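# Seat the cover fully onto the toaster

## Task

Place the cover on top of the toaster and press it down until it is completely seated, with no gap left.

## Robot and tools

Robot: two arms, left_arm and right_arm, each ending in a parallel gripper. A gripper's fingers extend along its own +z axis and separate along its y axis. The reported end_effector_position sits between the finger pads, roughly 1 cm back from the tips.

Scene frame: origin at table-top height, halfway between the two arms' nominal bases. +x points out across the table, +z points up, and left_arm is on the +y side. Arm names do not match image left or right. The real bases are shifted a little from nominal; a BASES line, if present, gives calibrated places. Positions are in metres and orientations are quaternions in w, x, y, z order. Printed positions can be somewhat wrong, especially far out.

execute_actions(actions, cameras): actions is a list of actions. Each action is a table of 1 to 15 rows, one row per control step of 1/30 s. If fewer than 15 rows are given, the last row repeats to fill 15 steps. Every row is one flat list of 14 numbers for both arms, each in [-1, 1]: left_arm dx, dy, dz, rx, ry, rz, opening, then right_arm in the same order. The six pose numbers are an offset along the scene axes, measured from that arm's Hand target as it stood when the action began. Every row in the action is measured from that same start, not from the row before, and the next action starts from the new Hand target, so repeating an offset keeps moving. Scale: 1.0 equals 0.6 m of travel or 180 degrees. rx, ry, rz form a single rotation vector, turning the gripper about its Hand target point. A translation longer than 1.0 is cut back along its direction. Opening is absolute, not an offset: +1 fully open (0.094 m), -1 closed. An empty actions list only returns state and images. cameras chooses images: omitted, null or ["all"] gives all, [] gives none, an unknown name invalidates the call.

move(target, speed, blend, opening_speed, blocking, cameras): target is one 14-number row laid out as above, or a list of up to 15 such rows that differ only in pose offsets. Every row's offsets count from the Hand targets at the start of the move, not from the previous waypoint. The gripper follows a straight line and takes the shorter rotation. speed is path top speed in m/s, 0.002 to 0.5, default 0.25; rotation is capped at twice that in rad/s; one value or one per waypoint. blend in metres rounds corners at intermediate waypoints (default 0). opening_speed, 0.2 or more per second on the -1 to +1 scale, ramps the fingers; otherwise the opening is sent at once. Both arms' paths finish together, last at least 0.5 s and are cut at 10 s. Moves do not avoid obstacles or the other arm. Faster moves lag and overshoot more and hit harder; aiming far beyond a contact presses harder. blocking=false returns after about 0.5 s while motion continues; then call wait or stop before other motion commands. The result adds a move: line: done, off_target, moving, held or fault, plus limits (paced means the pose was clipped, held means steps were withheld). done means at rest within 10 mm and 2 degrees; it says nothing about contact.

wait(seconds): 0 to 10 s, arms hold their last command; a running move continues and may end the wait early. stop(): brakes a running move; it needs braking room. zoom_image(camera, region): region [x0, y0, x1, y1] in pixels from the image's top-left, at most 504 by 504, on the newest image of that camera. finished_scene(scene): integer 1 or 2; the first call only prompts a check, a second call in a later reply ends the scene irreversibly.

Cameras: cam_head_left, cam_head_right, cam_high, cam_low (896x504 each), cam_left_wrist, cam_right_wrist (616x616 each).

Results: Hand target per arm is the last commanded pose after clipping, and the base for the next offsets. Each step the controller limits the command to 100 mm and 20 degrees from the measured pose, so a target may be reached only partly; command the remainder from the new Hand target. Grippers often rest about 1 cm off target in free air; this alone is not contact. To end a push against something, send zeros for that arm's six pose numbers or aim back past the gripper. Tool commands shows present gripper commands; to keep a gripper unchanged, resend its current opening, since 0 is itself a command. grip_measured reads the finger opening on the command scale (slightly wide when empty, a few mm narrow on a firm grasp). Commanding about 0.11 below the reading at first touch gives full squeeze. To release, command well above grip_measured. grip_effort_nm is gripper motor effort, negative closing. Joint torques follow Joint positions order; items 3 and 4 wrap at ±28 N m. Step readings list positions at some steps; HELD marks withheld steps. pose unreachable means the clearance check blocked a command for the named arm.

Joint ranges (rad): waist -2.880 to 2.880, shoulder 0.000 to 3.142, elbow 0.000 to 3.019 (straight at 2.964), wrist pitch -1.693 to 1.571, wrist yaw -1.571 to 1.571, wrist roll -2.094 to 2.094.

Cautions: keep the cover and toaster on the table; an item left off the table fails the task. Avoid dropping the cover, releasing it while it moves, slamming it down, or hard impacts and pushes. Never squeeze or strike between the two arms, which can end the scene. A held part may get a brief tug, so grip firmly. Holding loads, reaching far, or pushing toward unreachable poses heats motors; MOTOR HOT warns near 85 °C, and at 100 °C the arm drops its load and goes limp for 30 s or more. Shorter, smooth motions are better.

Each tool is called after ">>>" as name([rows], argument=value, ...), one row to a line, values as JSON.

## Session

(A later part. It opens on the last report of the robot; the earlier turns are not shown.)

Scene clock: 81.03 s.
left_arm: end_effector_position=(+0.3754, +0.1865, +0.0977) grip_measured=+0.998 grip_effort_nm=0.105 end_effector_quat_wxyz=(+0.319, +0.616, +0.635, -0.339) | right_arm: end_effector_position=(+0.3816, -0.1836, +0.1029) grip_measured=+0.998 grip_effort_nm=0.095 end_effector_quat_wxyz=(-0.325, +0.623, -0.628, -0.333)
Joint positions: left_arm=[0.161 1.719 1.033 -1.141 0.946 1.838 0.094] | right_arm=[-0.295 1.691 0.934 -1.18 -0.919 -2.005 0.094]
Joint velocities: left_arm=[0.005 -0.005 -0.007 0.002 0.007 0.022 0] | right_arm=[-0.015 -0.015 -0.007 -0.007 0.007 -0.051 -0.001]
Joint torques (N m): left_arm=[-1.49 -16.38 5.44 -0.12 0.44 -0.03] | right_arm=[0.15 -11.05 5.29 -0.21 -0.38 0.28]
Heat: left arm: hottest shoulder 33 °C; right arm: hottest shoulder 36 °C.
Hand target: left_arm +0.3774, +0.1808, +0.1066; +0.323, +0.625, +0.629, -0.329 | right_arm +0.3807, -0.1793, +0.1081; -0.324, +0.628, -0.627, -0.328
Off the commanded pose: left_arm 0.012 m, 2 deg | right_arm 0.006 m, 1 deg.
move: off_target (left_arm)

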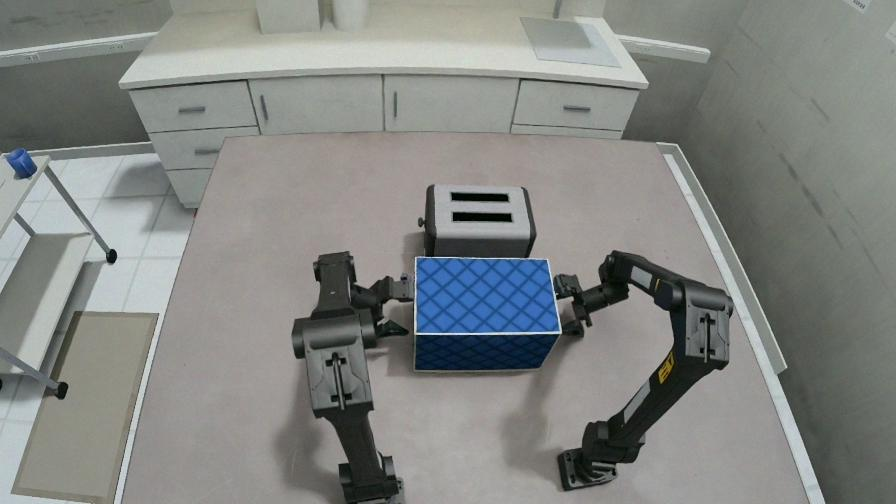

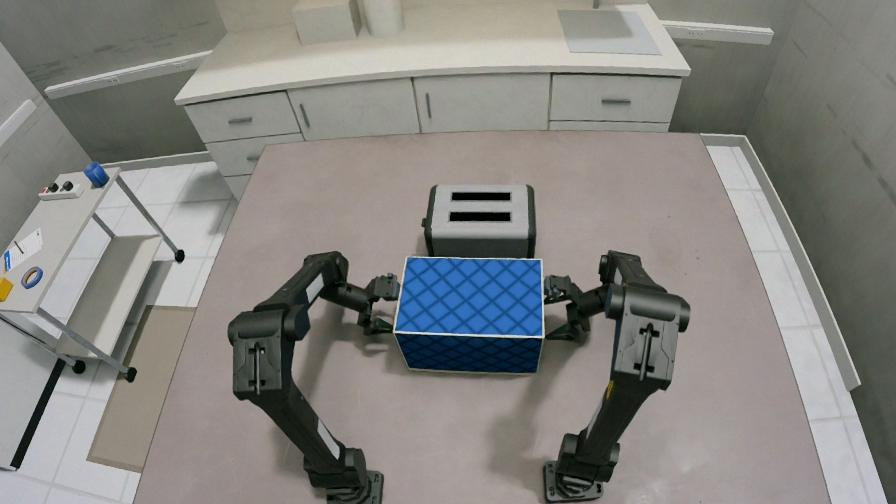

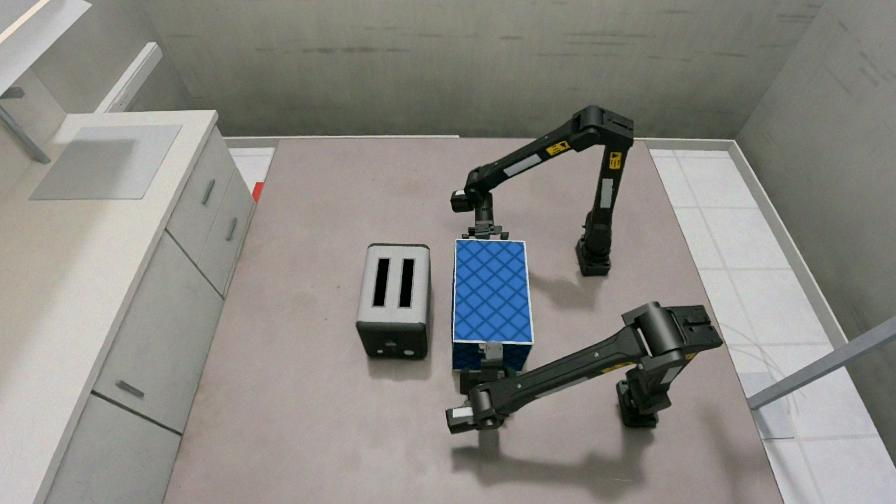

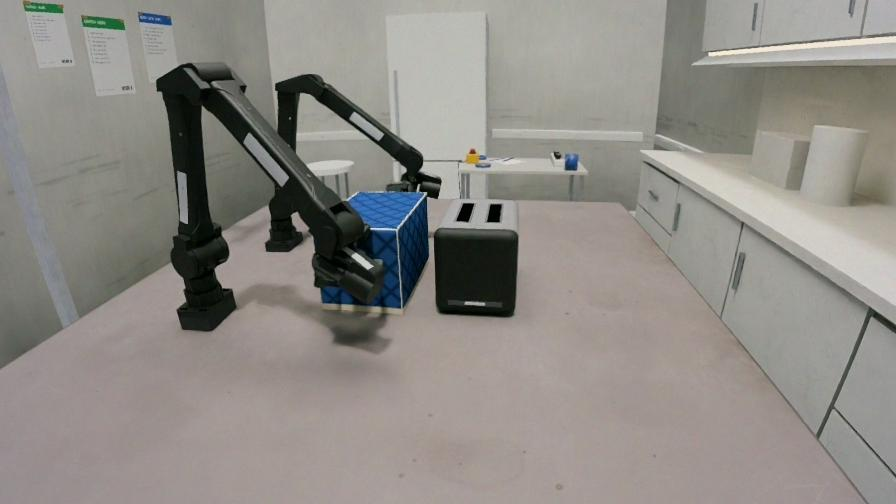

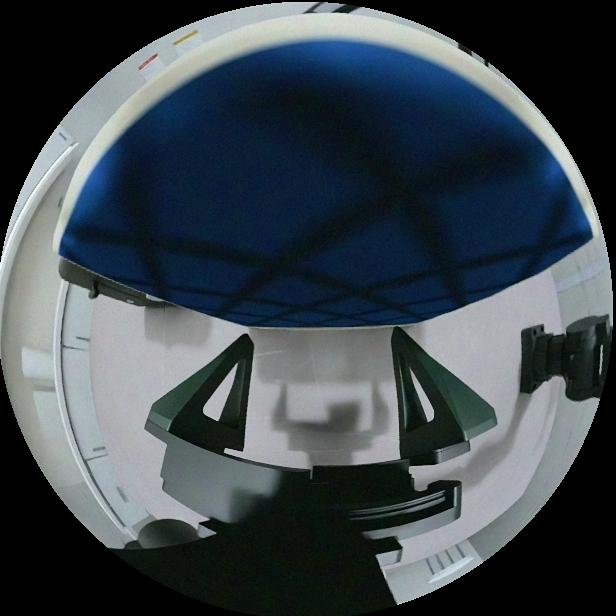

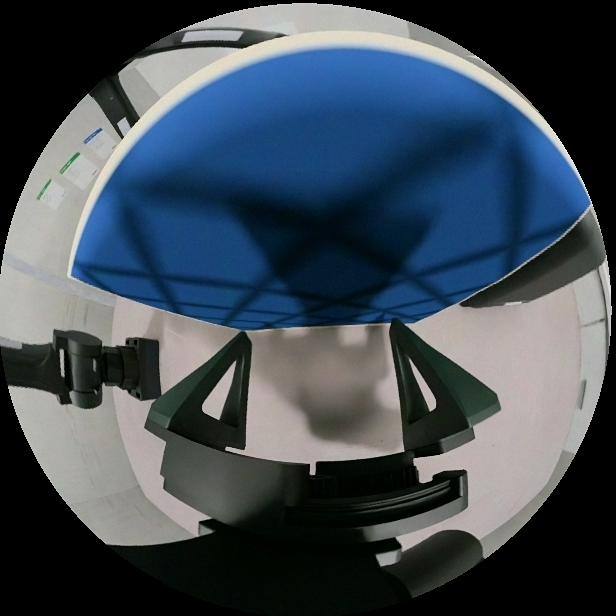

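>>> move(target=[0,0.2,0.12,0,0,0,1,0,-0.2,0.12,0,0,0,1], speed=0.15, cameras=[])

>>> move(target=[0,0,0,0,0.41,0.287,1,0,0,0,0,0.41,-0.287,1], speed=0.5, cameras=[])

>>> move(target=[0,0,0,0,0.41,0.287,1,0,0,0,0,0.41,-0.287,1], speed=0.5)

Scene clock: 91.87 s.
left_arm: end_effector_position=(+0.3703, +0.2895, +0.1620) grip_measured=+0.998 grip_effort_nm=0.095 end_effector_quat_wxyz=(+0.304, +0.600, +0.663, -0.330) | right_arm: end_effector_position=(+0.3690, -0.2889, +0.1622) grip_measured=+0.998 grip_effort_nm=0.090 end_effector_quat_wxyz=(+0.281, -0.577, +0.700, +0.314)
Joint positions: left_arm=[0.388 1.698 1.207 -1.545 0.838 2.075 0.094] | right_arm=[-0.538 1.63 1.08 -1.506 -0.755 -2.075 0.094]
Joint velocities: left_arm=[-0.005 -0.005 -0.002 -0.017 -0.007 0.037 0.001] | right_arm=[0.005 0.015 -0.017 -0.002 0.007 0.051 0]
Joint torques (N m): left_arm=[0.97 -16.62 8.29 -1.25 0.36 0.17] | right_arm=[-1.67 -10.58 10.78 -0.96 -0.27 -0.08]
Heat: left arm: hottest shoulder 33 °C; right arm: hottest shoulder 36 °C.
Hand target: left_arm +0.3793, +0.2993, +0.1799; +0.325, +0.625, +0.630, -0.327 | right_arm +0.3814, -0.3006, +0.1789; +0.321, -0.628, +0.629, +0.327
Off the commanded pose: left_arm 0.021 m, 5 deg | right_arm 0.024 m, 11 deg.
joint sent to its limit (left arm) — joint 6 (wrist roll), upper limit. The joint targets are off in orientation, not in position.
joint sent to its limit (right arm) — joint 6 (wrist roll), lower limit. The joint targets are off in orientation, not in position.
move: off_target (left_arm, right_arm)
No camera images: "cameras" was empty.

Scene clock: 94.60 s.
left_arm: end_effector_position=(+0.3687, +0.2888, +0.1755) grip_measured=+0.998 grip_effort_nm=0.081 end_effector_quat_wxyz=(-0.017, -0.001, +0.883, -0.468) | right_arm: end_effector_position=(+0.3688, -0.2891, +0.1768) grip_measured=+0.998 grip_effort_nm=0.085 end_effector_quat_wxyz=(-0.007, -0.010, +0.884, +0.467)
Joint positions: left_arm=[0.392 1.72 1.249 -1.652 0.852 0.649 0.094] | right_arm=[-0.55 1.691 1.143 -1.668 -0.787 -0.812 0.094]
Joint velocities: left_arm=[-0.005 -0.005 0.007 0.002 -0.007 -0.066 0.002] | right_arm=[0.005 -0.015 -0.012 -0.007 -0.037 -0.066 0]
Joint torques (N m): left_arm=[0.62 -14.68 7.92 -0.47 0.35 0.03] | right_arm=[-1.85 -8.47 10.48 -1.09 -0.42 0.23]
Heat: left arm: hottest shoulder 33 °C; right arm: hottest shoulder 36 °C.
Hand target: left_arm +0.3794, +0.2993, +0.1799; -0.003, -0.004, +0.887, -0.461 | right_arm +0.3809, -0.3004, +0.1783; -0.006, +0.000, +0.885, +0.465
Off the commanded pose: left_arm 0.016 m, 2 deg | right_arm 0.017 m, 1 deg.
move: off_target (left_arm, right_arm)
No camera images: "cameras" was empty.

Scene clock: 97.40 s.
left_arm: end_effector_position=(+0.3686, +0.2892, +0.1740) grip_measured=+0.999 grip_effort_nm=0.081 end_effector_quat_wxyz=(+0.347, +0.627, -0.621, +0.319) | right_arm: end_effector_position=(+0.3705, -0.2897, +0.1782) grip_measured=+0.999 grip_effort_nm=0.076 end_effector_quat_wxyz=(-0.336, +0.622, +0.624, +0.332)
Joint positions: left_arm=[0.393 1.726 1.249 -1.656 0.854 -0.92 0.094] | right_arm=[-0.555 1.692 1.143 -1.668 -0.803 0.767 0.094]
Joint velocities: left_arm=[-0.015 -0.005 -0.007 0.002 -0.081 0.007 0] | right_arm=[-0.005 0.005 -0.012 0.012 -0.037 0.007 0]
Joint torques (N m): left_arm=[0.73 -15.5 7.99 -0.54 0.25 -0.02] | right_arm=[-1.79 -9.05 9.62 -0.66 -0.16 0.3]
Heat: left arm: hottest shoulder 33 °C; right arm: hottest shoulder 36 °C.
Hand target: left_arm +0.3794, +0.2992, +0.1799; +0.330, +0.630, -0.623, +0.325 | right_arm +0.3810, -0.3004, +0.1783; -0.328, +0.629, +0.622, +0.331
Off the commanded pose: left_arm 0.016 m, 2 deg | right_arm 0.015 m, 1 deg.
move: off_target (left_arm, right_arm)

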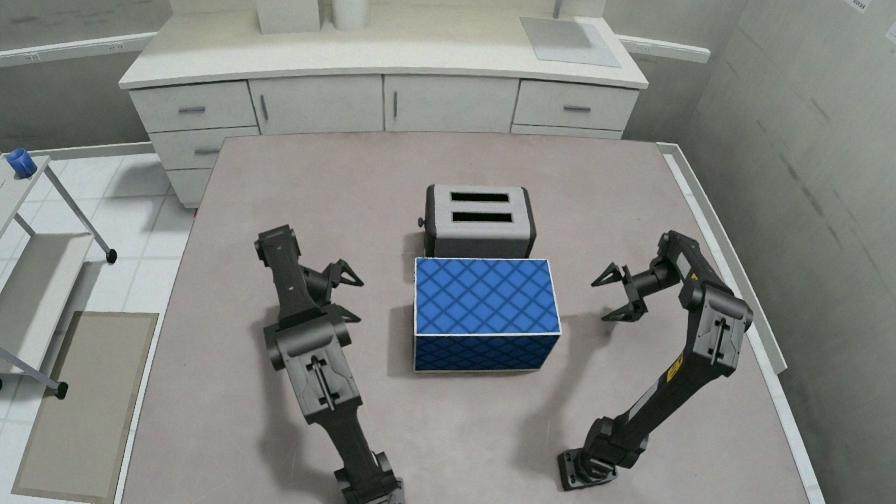

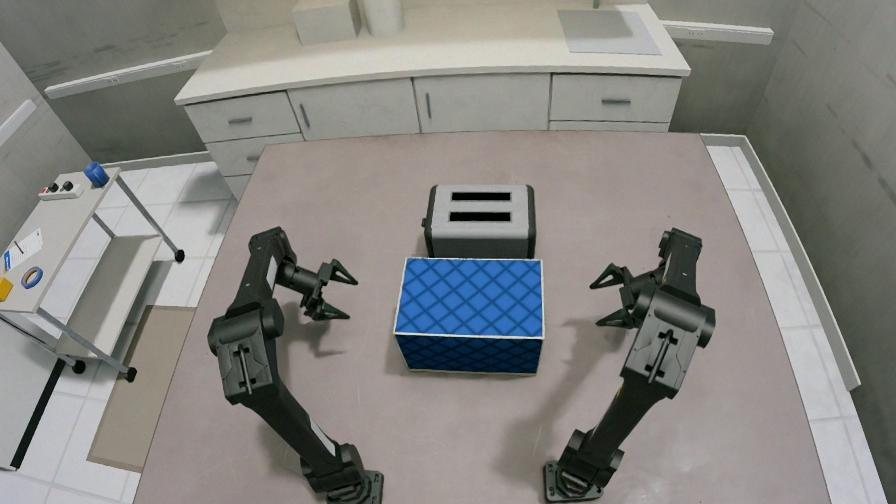

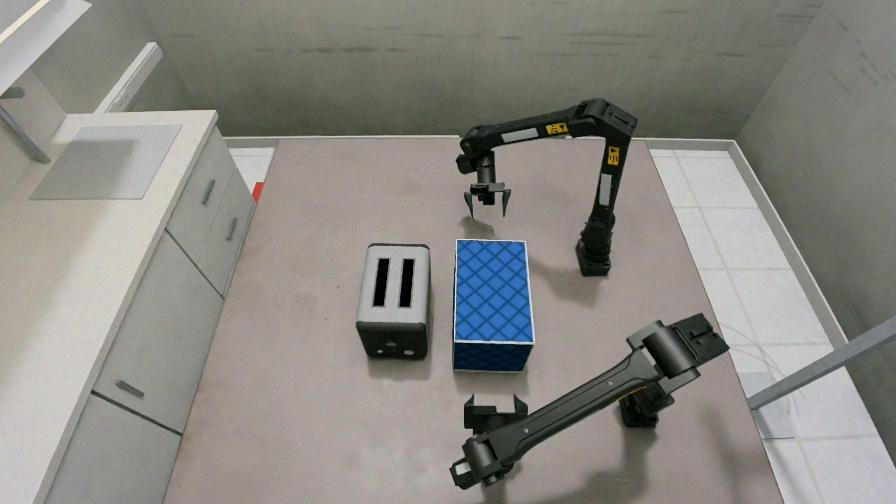

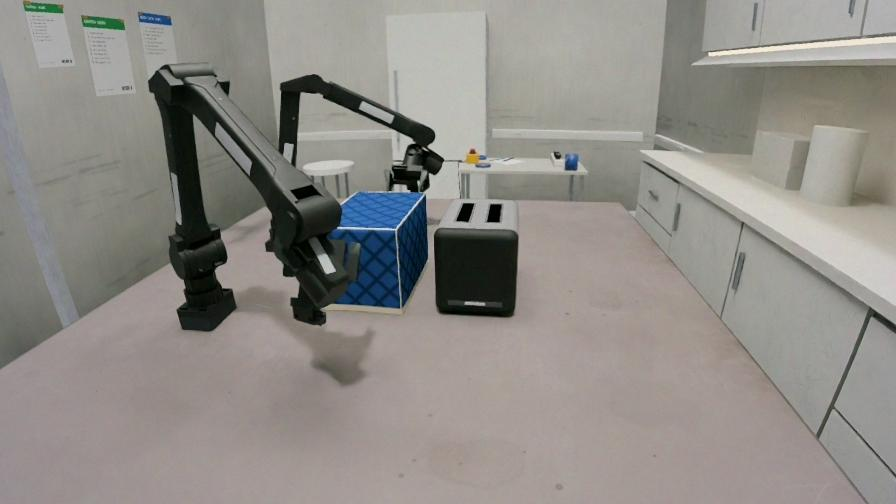

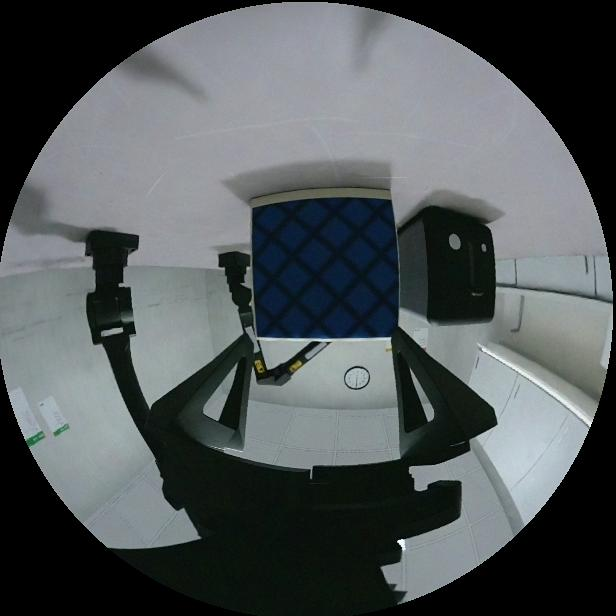

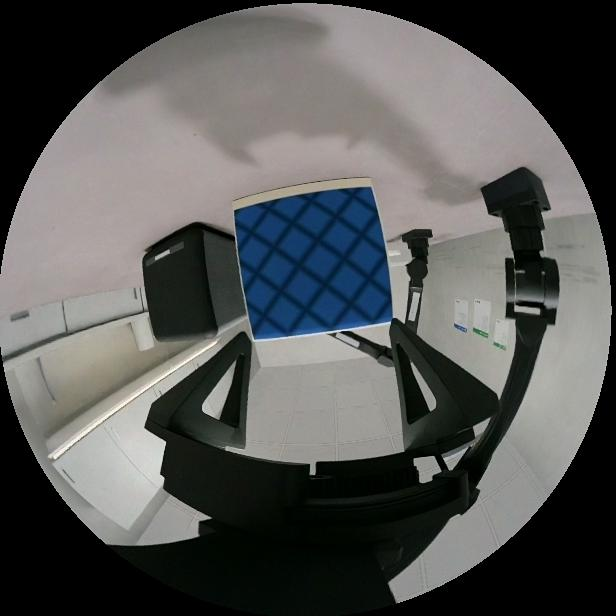

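>>> move(target=[-0.01,-0.2,-0.05,0,0,0,1,-0.012,0.2,-0.048,0,0,0,1], speed=0.12)

Scene clock: 105.57 s.
left_arm: end_effector_position=(+0.3688, +0.1851, +0.1390) grip_measured=+0.999 grip_effort_nm=0.085 end_effector_quat_wxyz=(+0.341, +0.635, -0.616, +0.317) | right_arm: end_effector_position=(+0.3770, -0.1843, +0.1473) grip_measured=+0.999 grip_effort_nm=0.081 end_effector_quat_wxyz=(-0.332, +0.628, +0.620, +0.333)
Joint positions: left_arm=[0.16 1.641 1.06 -1.255 0.945 -1.299 0.094] | right_arm=[-0.304 1.597 0.956 -1.294 -0.931 1.132 0.094]
Joint velocities: left_arm=[-0.005 -0.005 -0.007 0.007 0.051 -0.007 -0.001] | right_arm=[-0.005 -0.005 -0.017 0.012 0.051 -0.037 0]
Joint torques (N m): left_arm=[-1.49 -16.09 5.83 -0.05 0.53 -0.03] | right_arm=[-0.09 -10.58 5.57 -0.2 -0.59 0.3]
Heat: left arm: hottest elbow 33 °C; right arm: hottest shoulder 35 °C.
Hand target: left_arm +0.3706, +0.1803, +0.1485; +0.332, +0.629, -0.624, +0.324 | right_arm +0.3741, -0.1794, +0.1523; -0.329, +0.628, +0.621, +0.334
Off the commanded pose: left_arm 0.013 m, 2 deg | right_arm 0.006 m, 1 deg.
move: off_target (left_arm)

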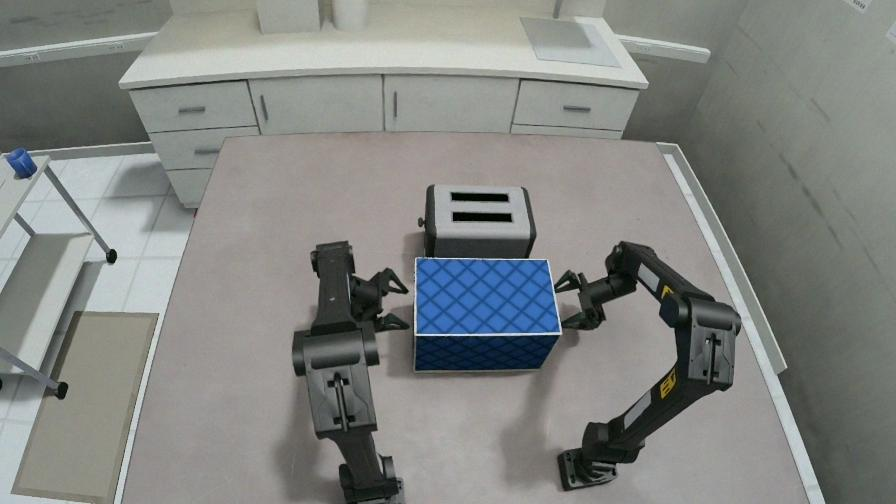

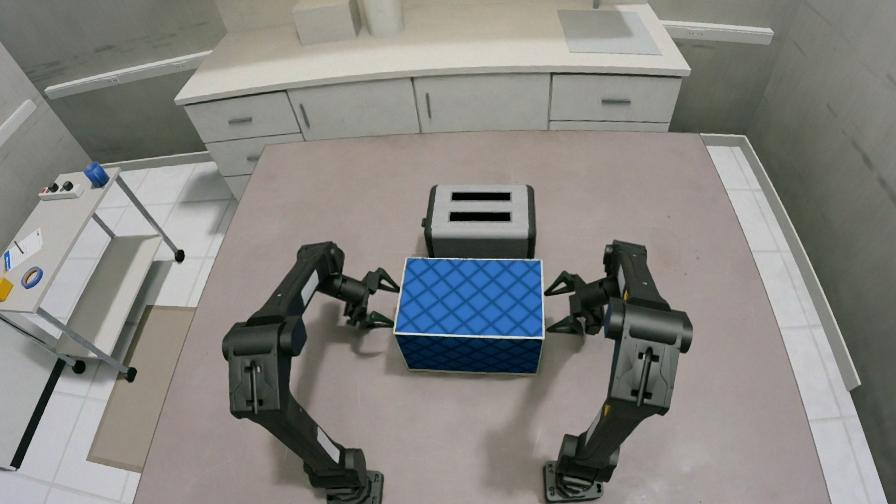

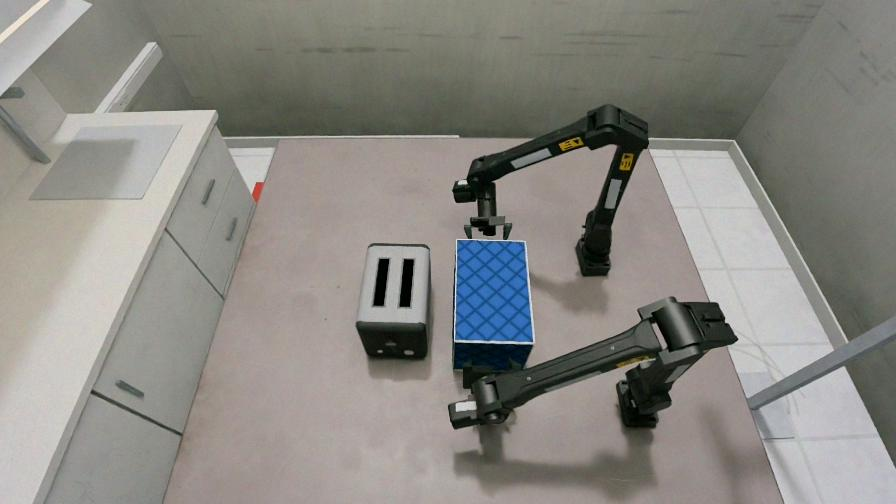

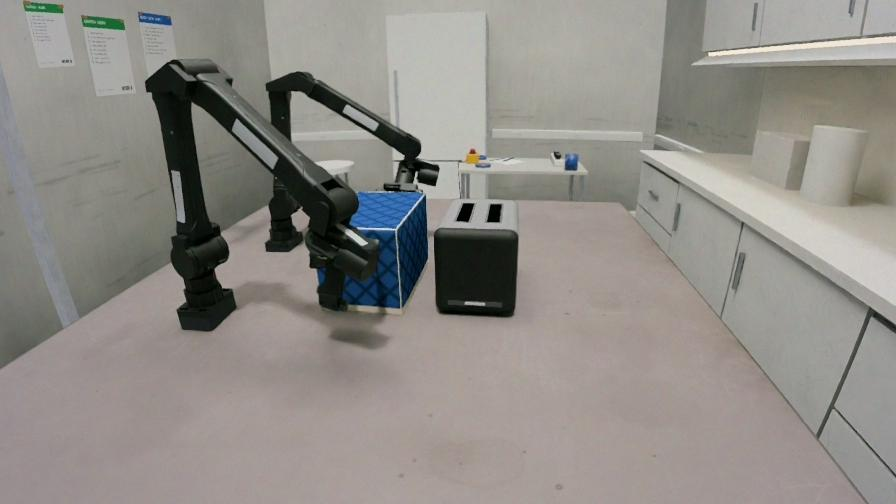

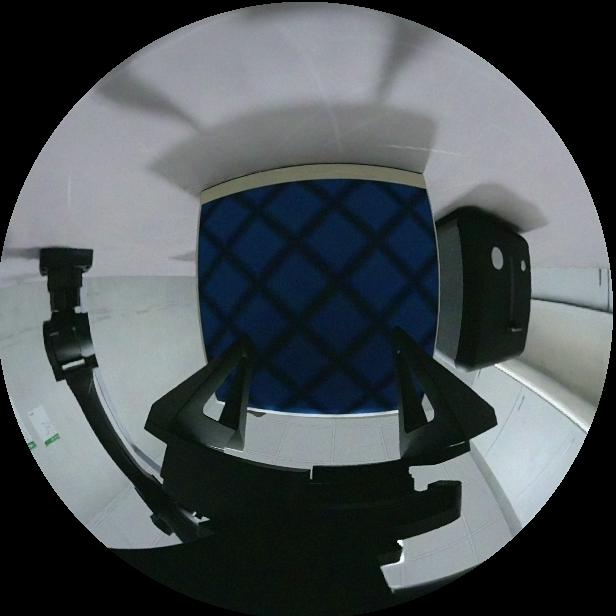

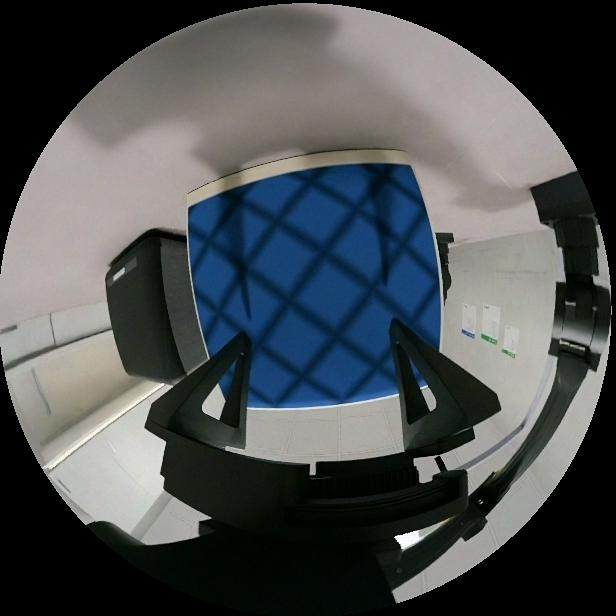

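>>> move(target=[0,-0.045,-0.01,0,0,0,1,0,0.045,-0.02,0,0,0,1], speed=0.04)

Scene clock: 109.70 s.
left_arm: end_effector_position=(+0.3689, +0.1606, +0.1320) grip_measured=+0.999 grip_effort_nm=0.081 end_effector_quat_wxyz=(+0.340, +0.636, -0.616, +0.316) | right_arm: end_effector_position=(+0.3775, -0.1584, +0.1357) grip_measured=+0.999 grip_effort_nm=0.081 end_effector_quat_wxyz=(-0.331, +0.630, +0.619, +0.333)
Joint positions: left_arm=[0.101 1.626 1.026 -1.149 0.954 -1.405 0.094] | right_arm=[-0.237 1.584 0.909 -1.166 -0.952 1.247 0.094]
Joint velocities: left_arm=[-0.015 -0.005 -0.012 0.012 -0.066 0.007 0] | right_arm=[-0.005 0.015 0.007 -0.017 0.037 -0.066 -0.001]
Joint torques (N m): left_arm=[-1.14 -15.85 5.82 0.05 0.64 -0.04] | right_arm=[-0.03 -10.4 5.5 -0.05 -0.68 0.31]
Heat: left arm: hottest shoulder 33 °C; right arm: hottest shoulder 35 °C.
Hand target: left_arm +0.3701, +0.1536, +0.1422; +0.332, +0.629, -0.624, +0.323 | right_arm +0.3741, -0.1521, +0.1409; -0.330, +0.627, +0.621, +0.335
Off the commanded pose: left_arm 0.013 m, 2 deg | right_arm 0.008 m, 0 deg.
move: off_target (left_arm)

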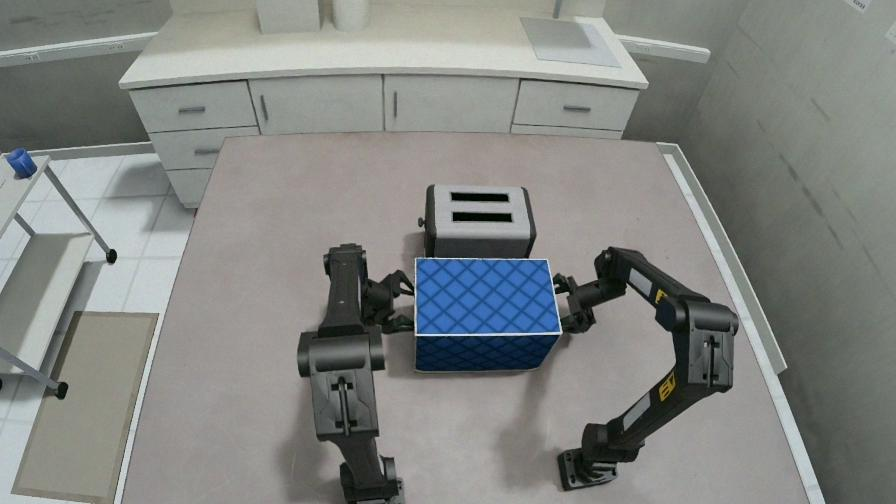

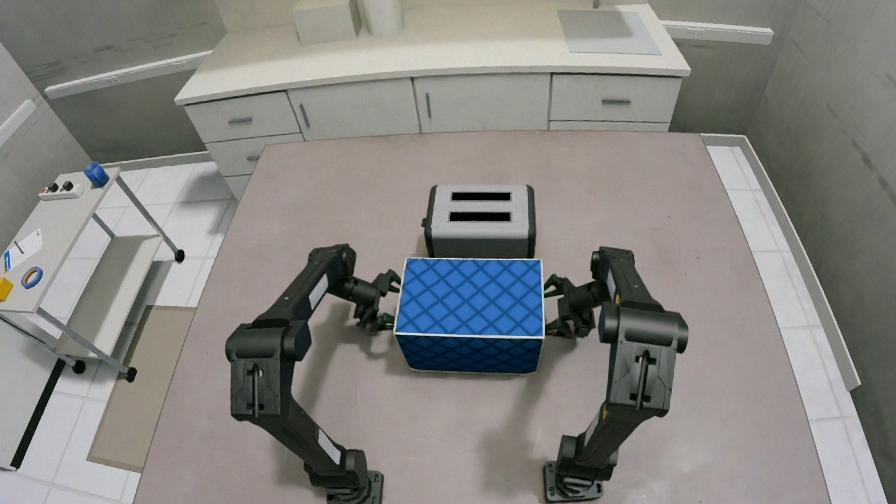

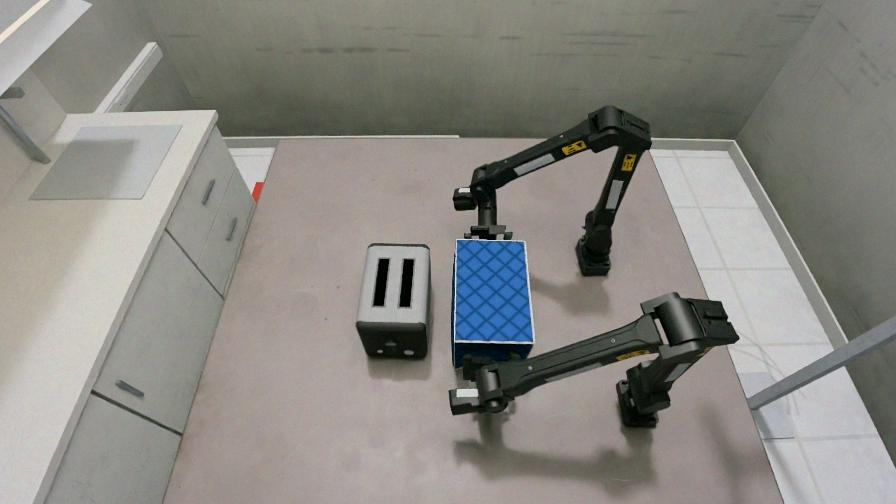

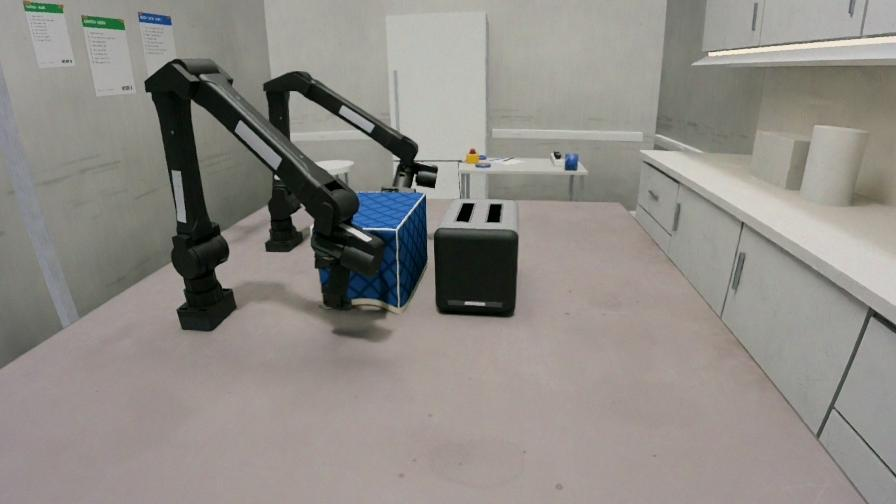

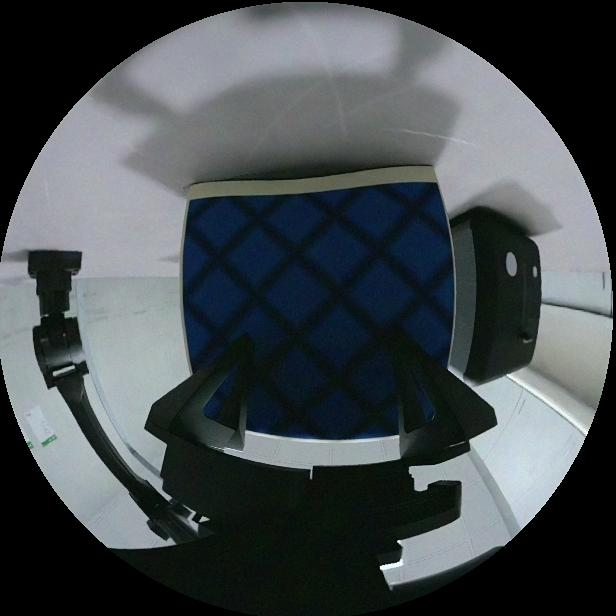

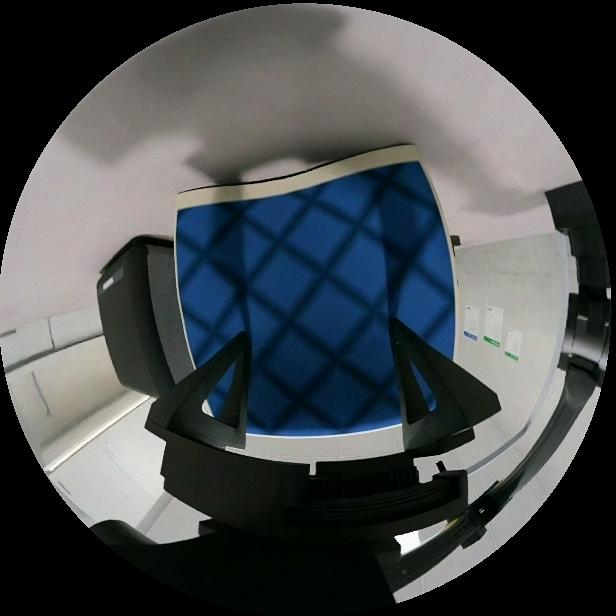

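>>> move([
  [0,0.05,0,0,0,0,1,0.002,-0.05,0,0,0,0,1],
  [0,0.05,0.09,0,0,0,1,0,-0.05,0.075,0,0,0,1],
], speed=0.1)

>>> zoom_image(camera="cam_low", region=[290, 170, 540, 330])

Scene clock: 120.73 s.
left_arm: end_effector_position=(+0.3590, +0.1763, +0.1794) grip_measured=+0.999 grip_effort_nm=0.081 end_effector_quat_wxyz=(+0.350, +0.634, -0.616, +0.310) | right_arm: end_effector_position=(+0.3603, -0.1747, +0.1700) grip_measured=+0.999 grip_effort_nm=0.076 end_effector_quat_wxyz=(-0.352, +0.635, +0.608, +0.320)
Joint positions: left_arm=[0.142 1.569 1.091 -1.366 0.947 -1.313 0.094] | right_arm=[-0.291 1.538 0.948 -1.381 -0.935 1.155 0.094]
Joint velocities: left_arm=[0.015 0.005 -0.007 -0.007 0.022 0.007 0.001] | right_arm=[-0.015 0.005 -0.007 0.007 0.022 0.022 0]
Joint torques (N m): left_arm=[0.85 -14.39 8.81 -0.75 0.38 0.19] | right_arm=[-1.9 -9.35 10.52 -0.79 -0.28 -0.03]
Heat: left arm: hottest shoulder 32 °C; right arm: hottest shoulder 35 °C.
Hand target: left_arm +0.3704, +0.1826, +0.1963; +0.332, +0.629, -0.624, +0.324 | right_arm +0.3746, -0.1825, +0.1854; -0.329, +0.628, +0.621, +0.334
Off the commanded pose: left_arm 0.021 m, 3 deg | right_arm 0.022 m, 4 deg.
move: off_target (left_arm, right_arm)

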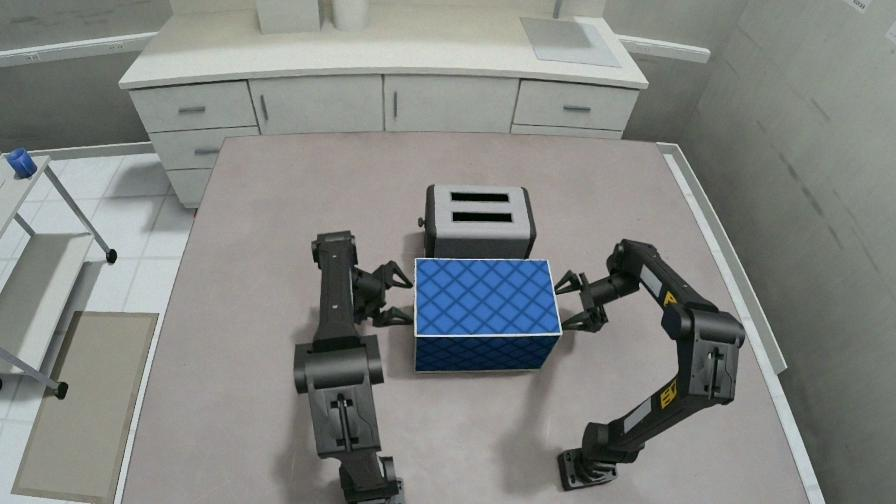

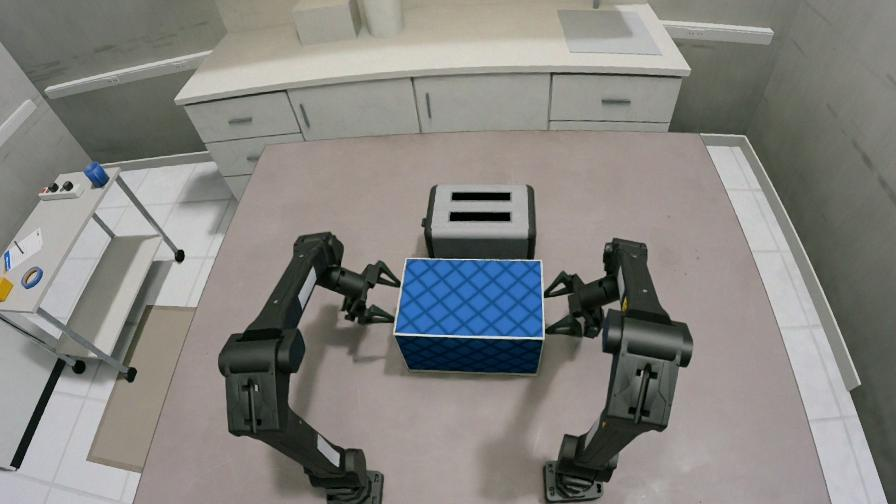

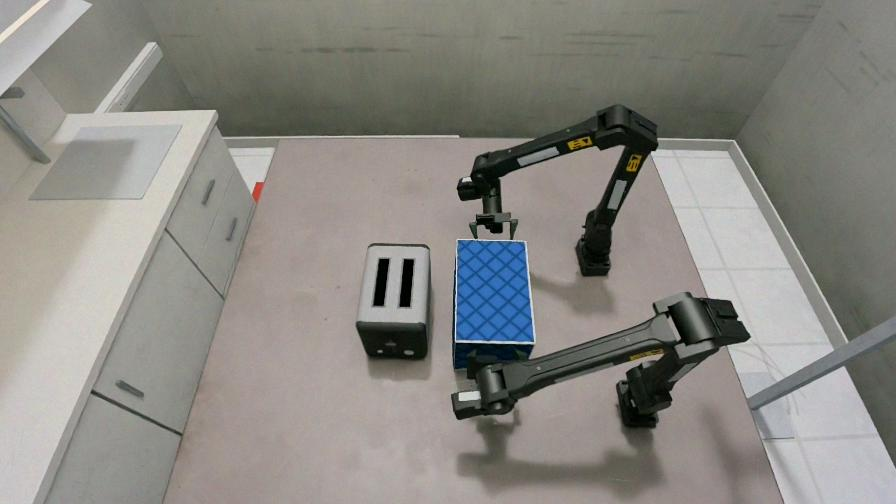

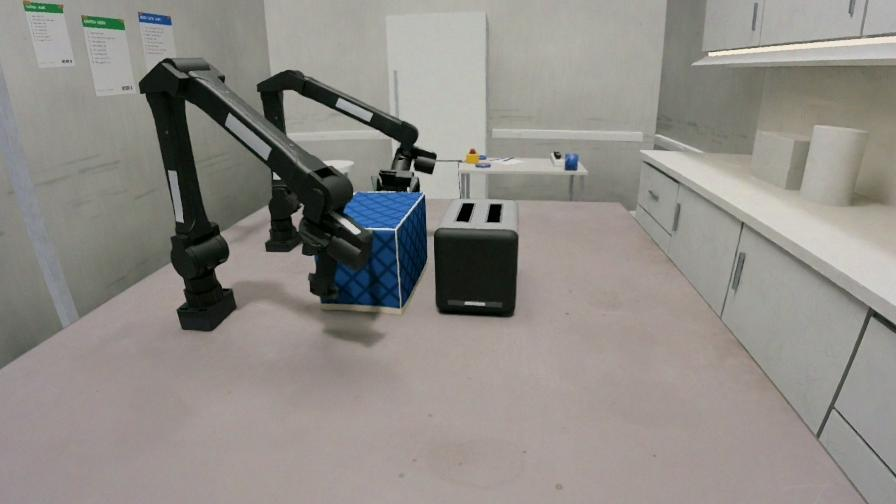

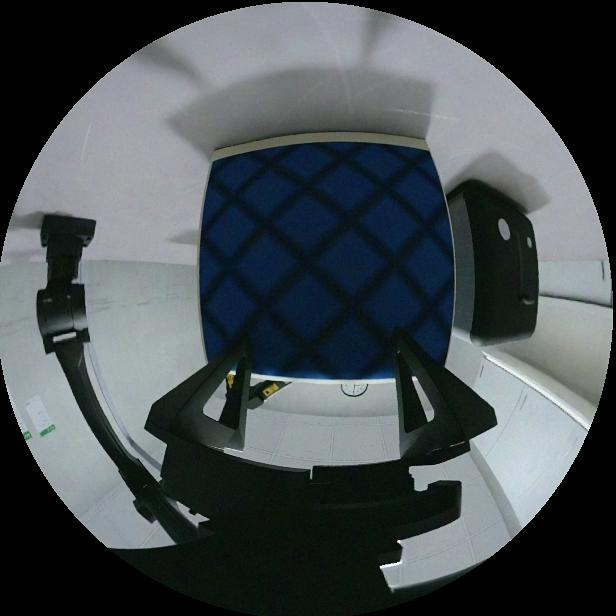

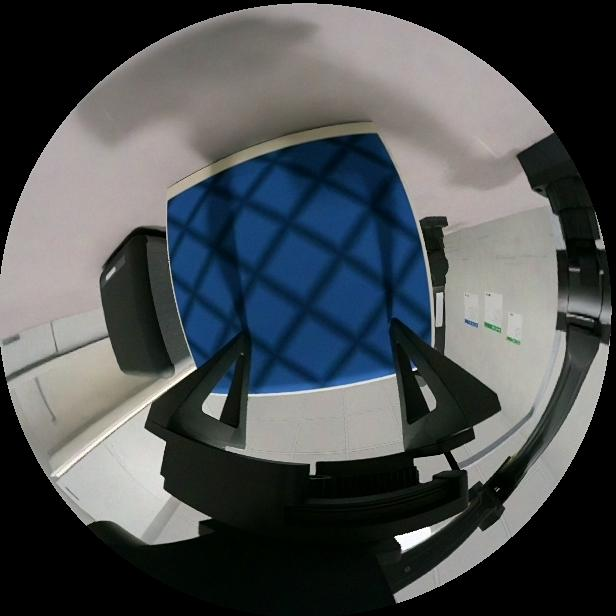

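Scaled by 2.016.

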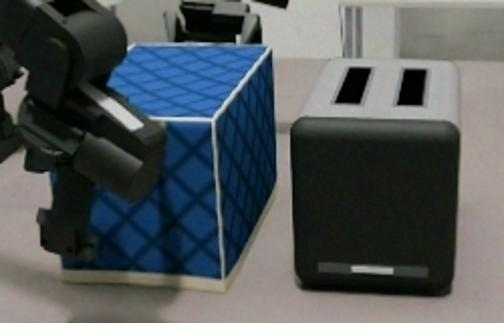

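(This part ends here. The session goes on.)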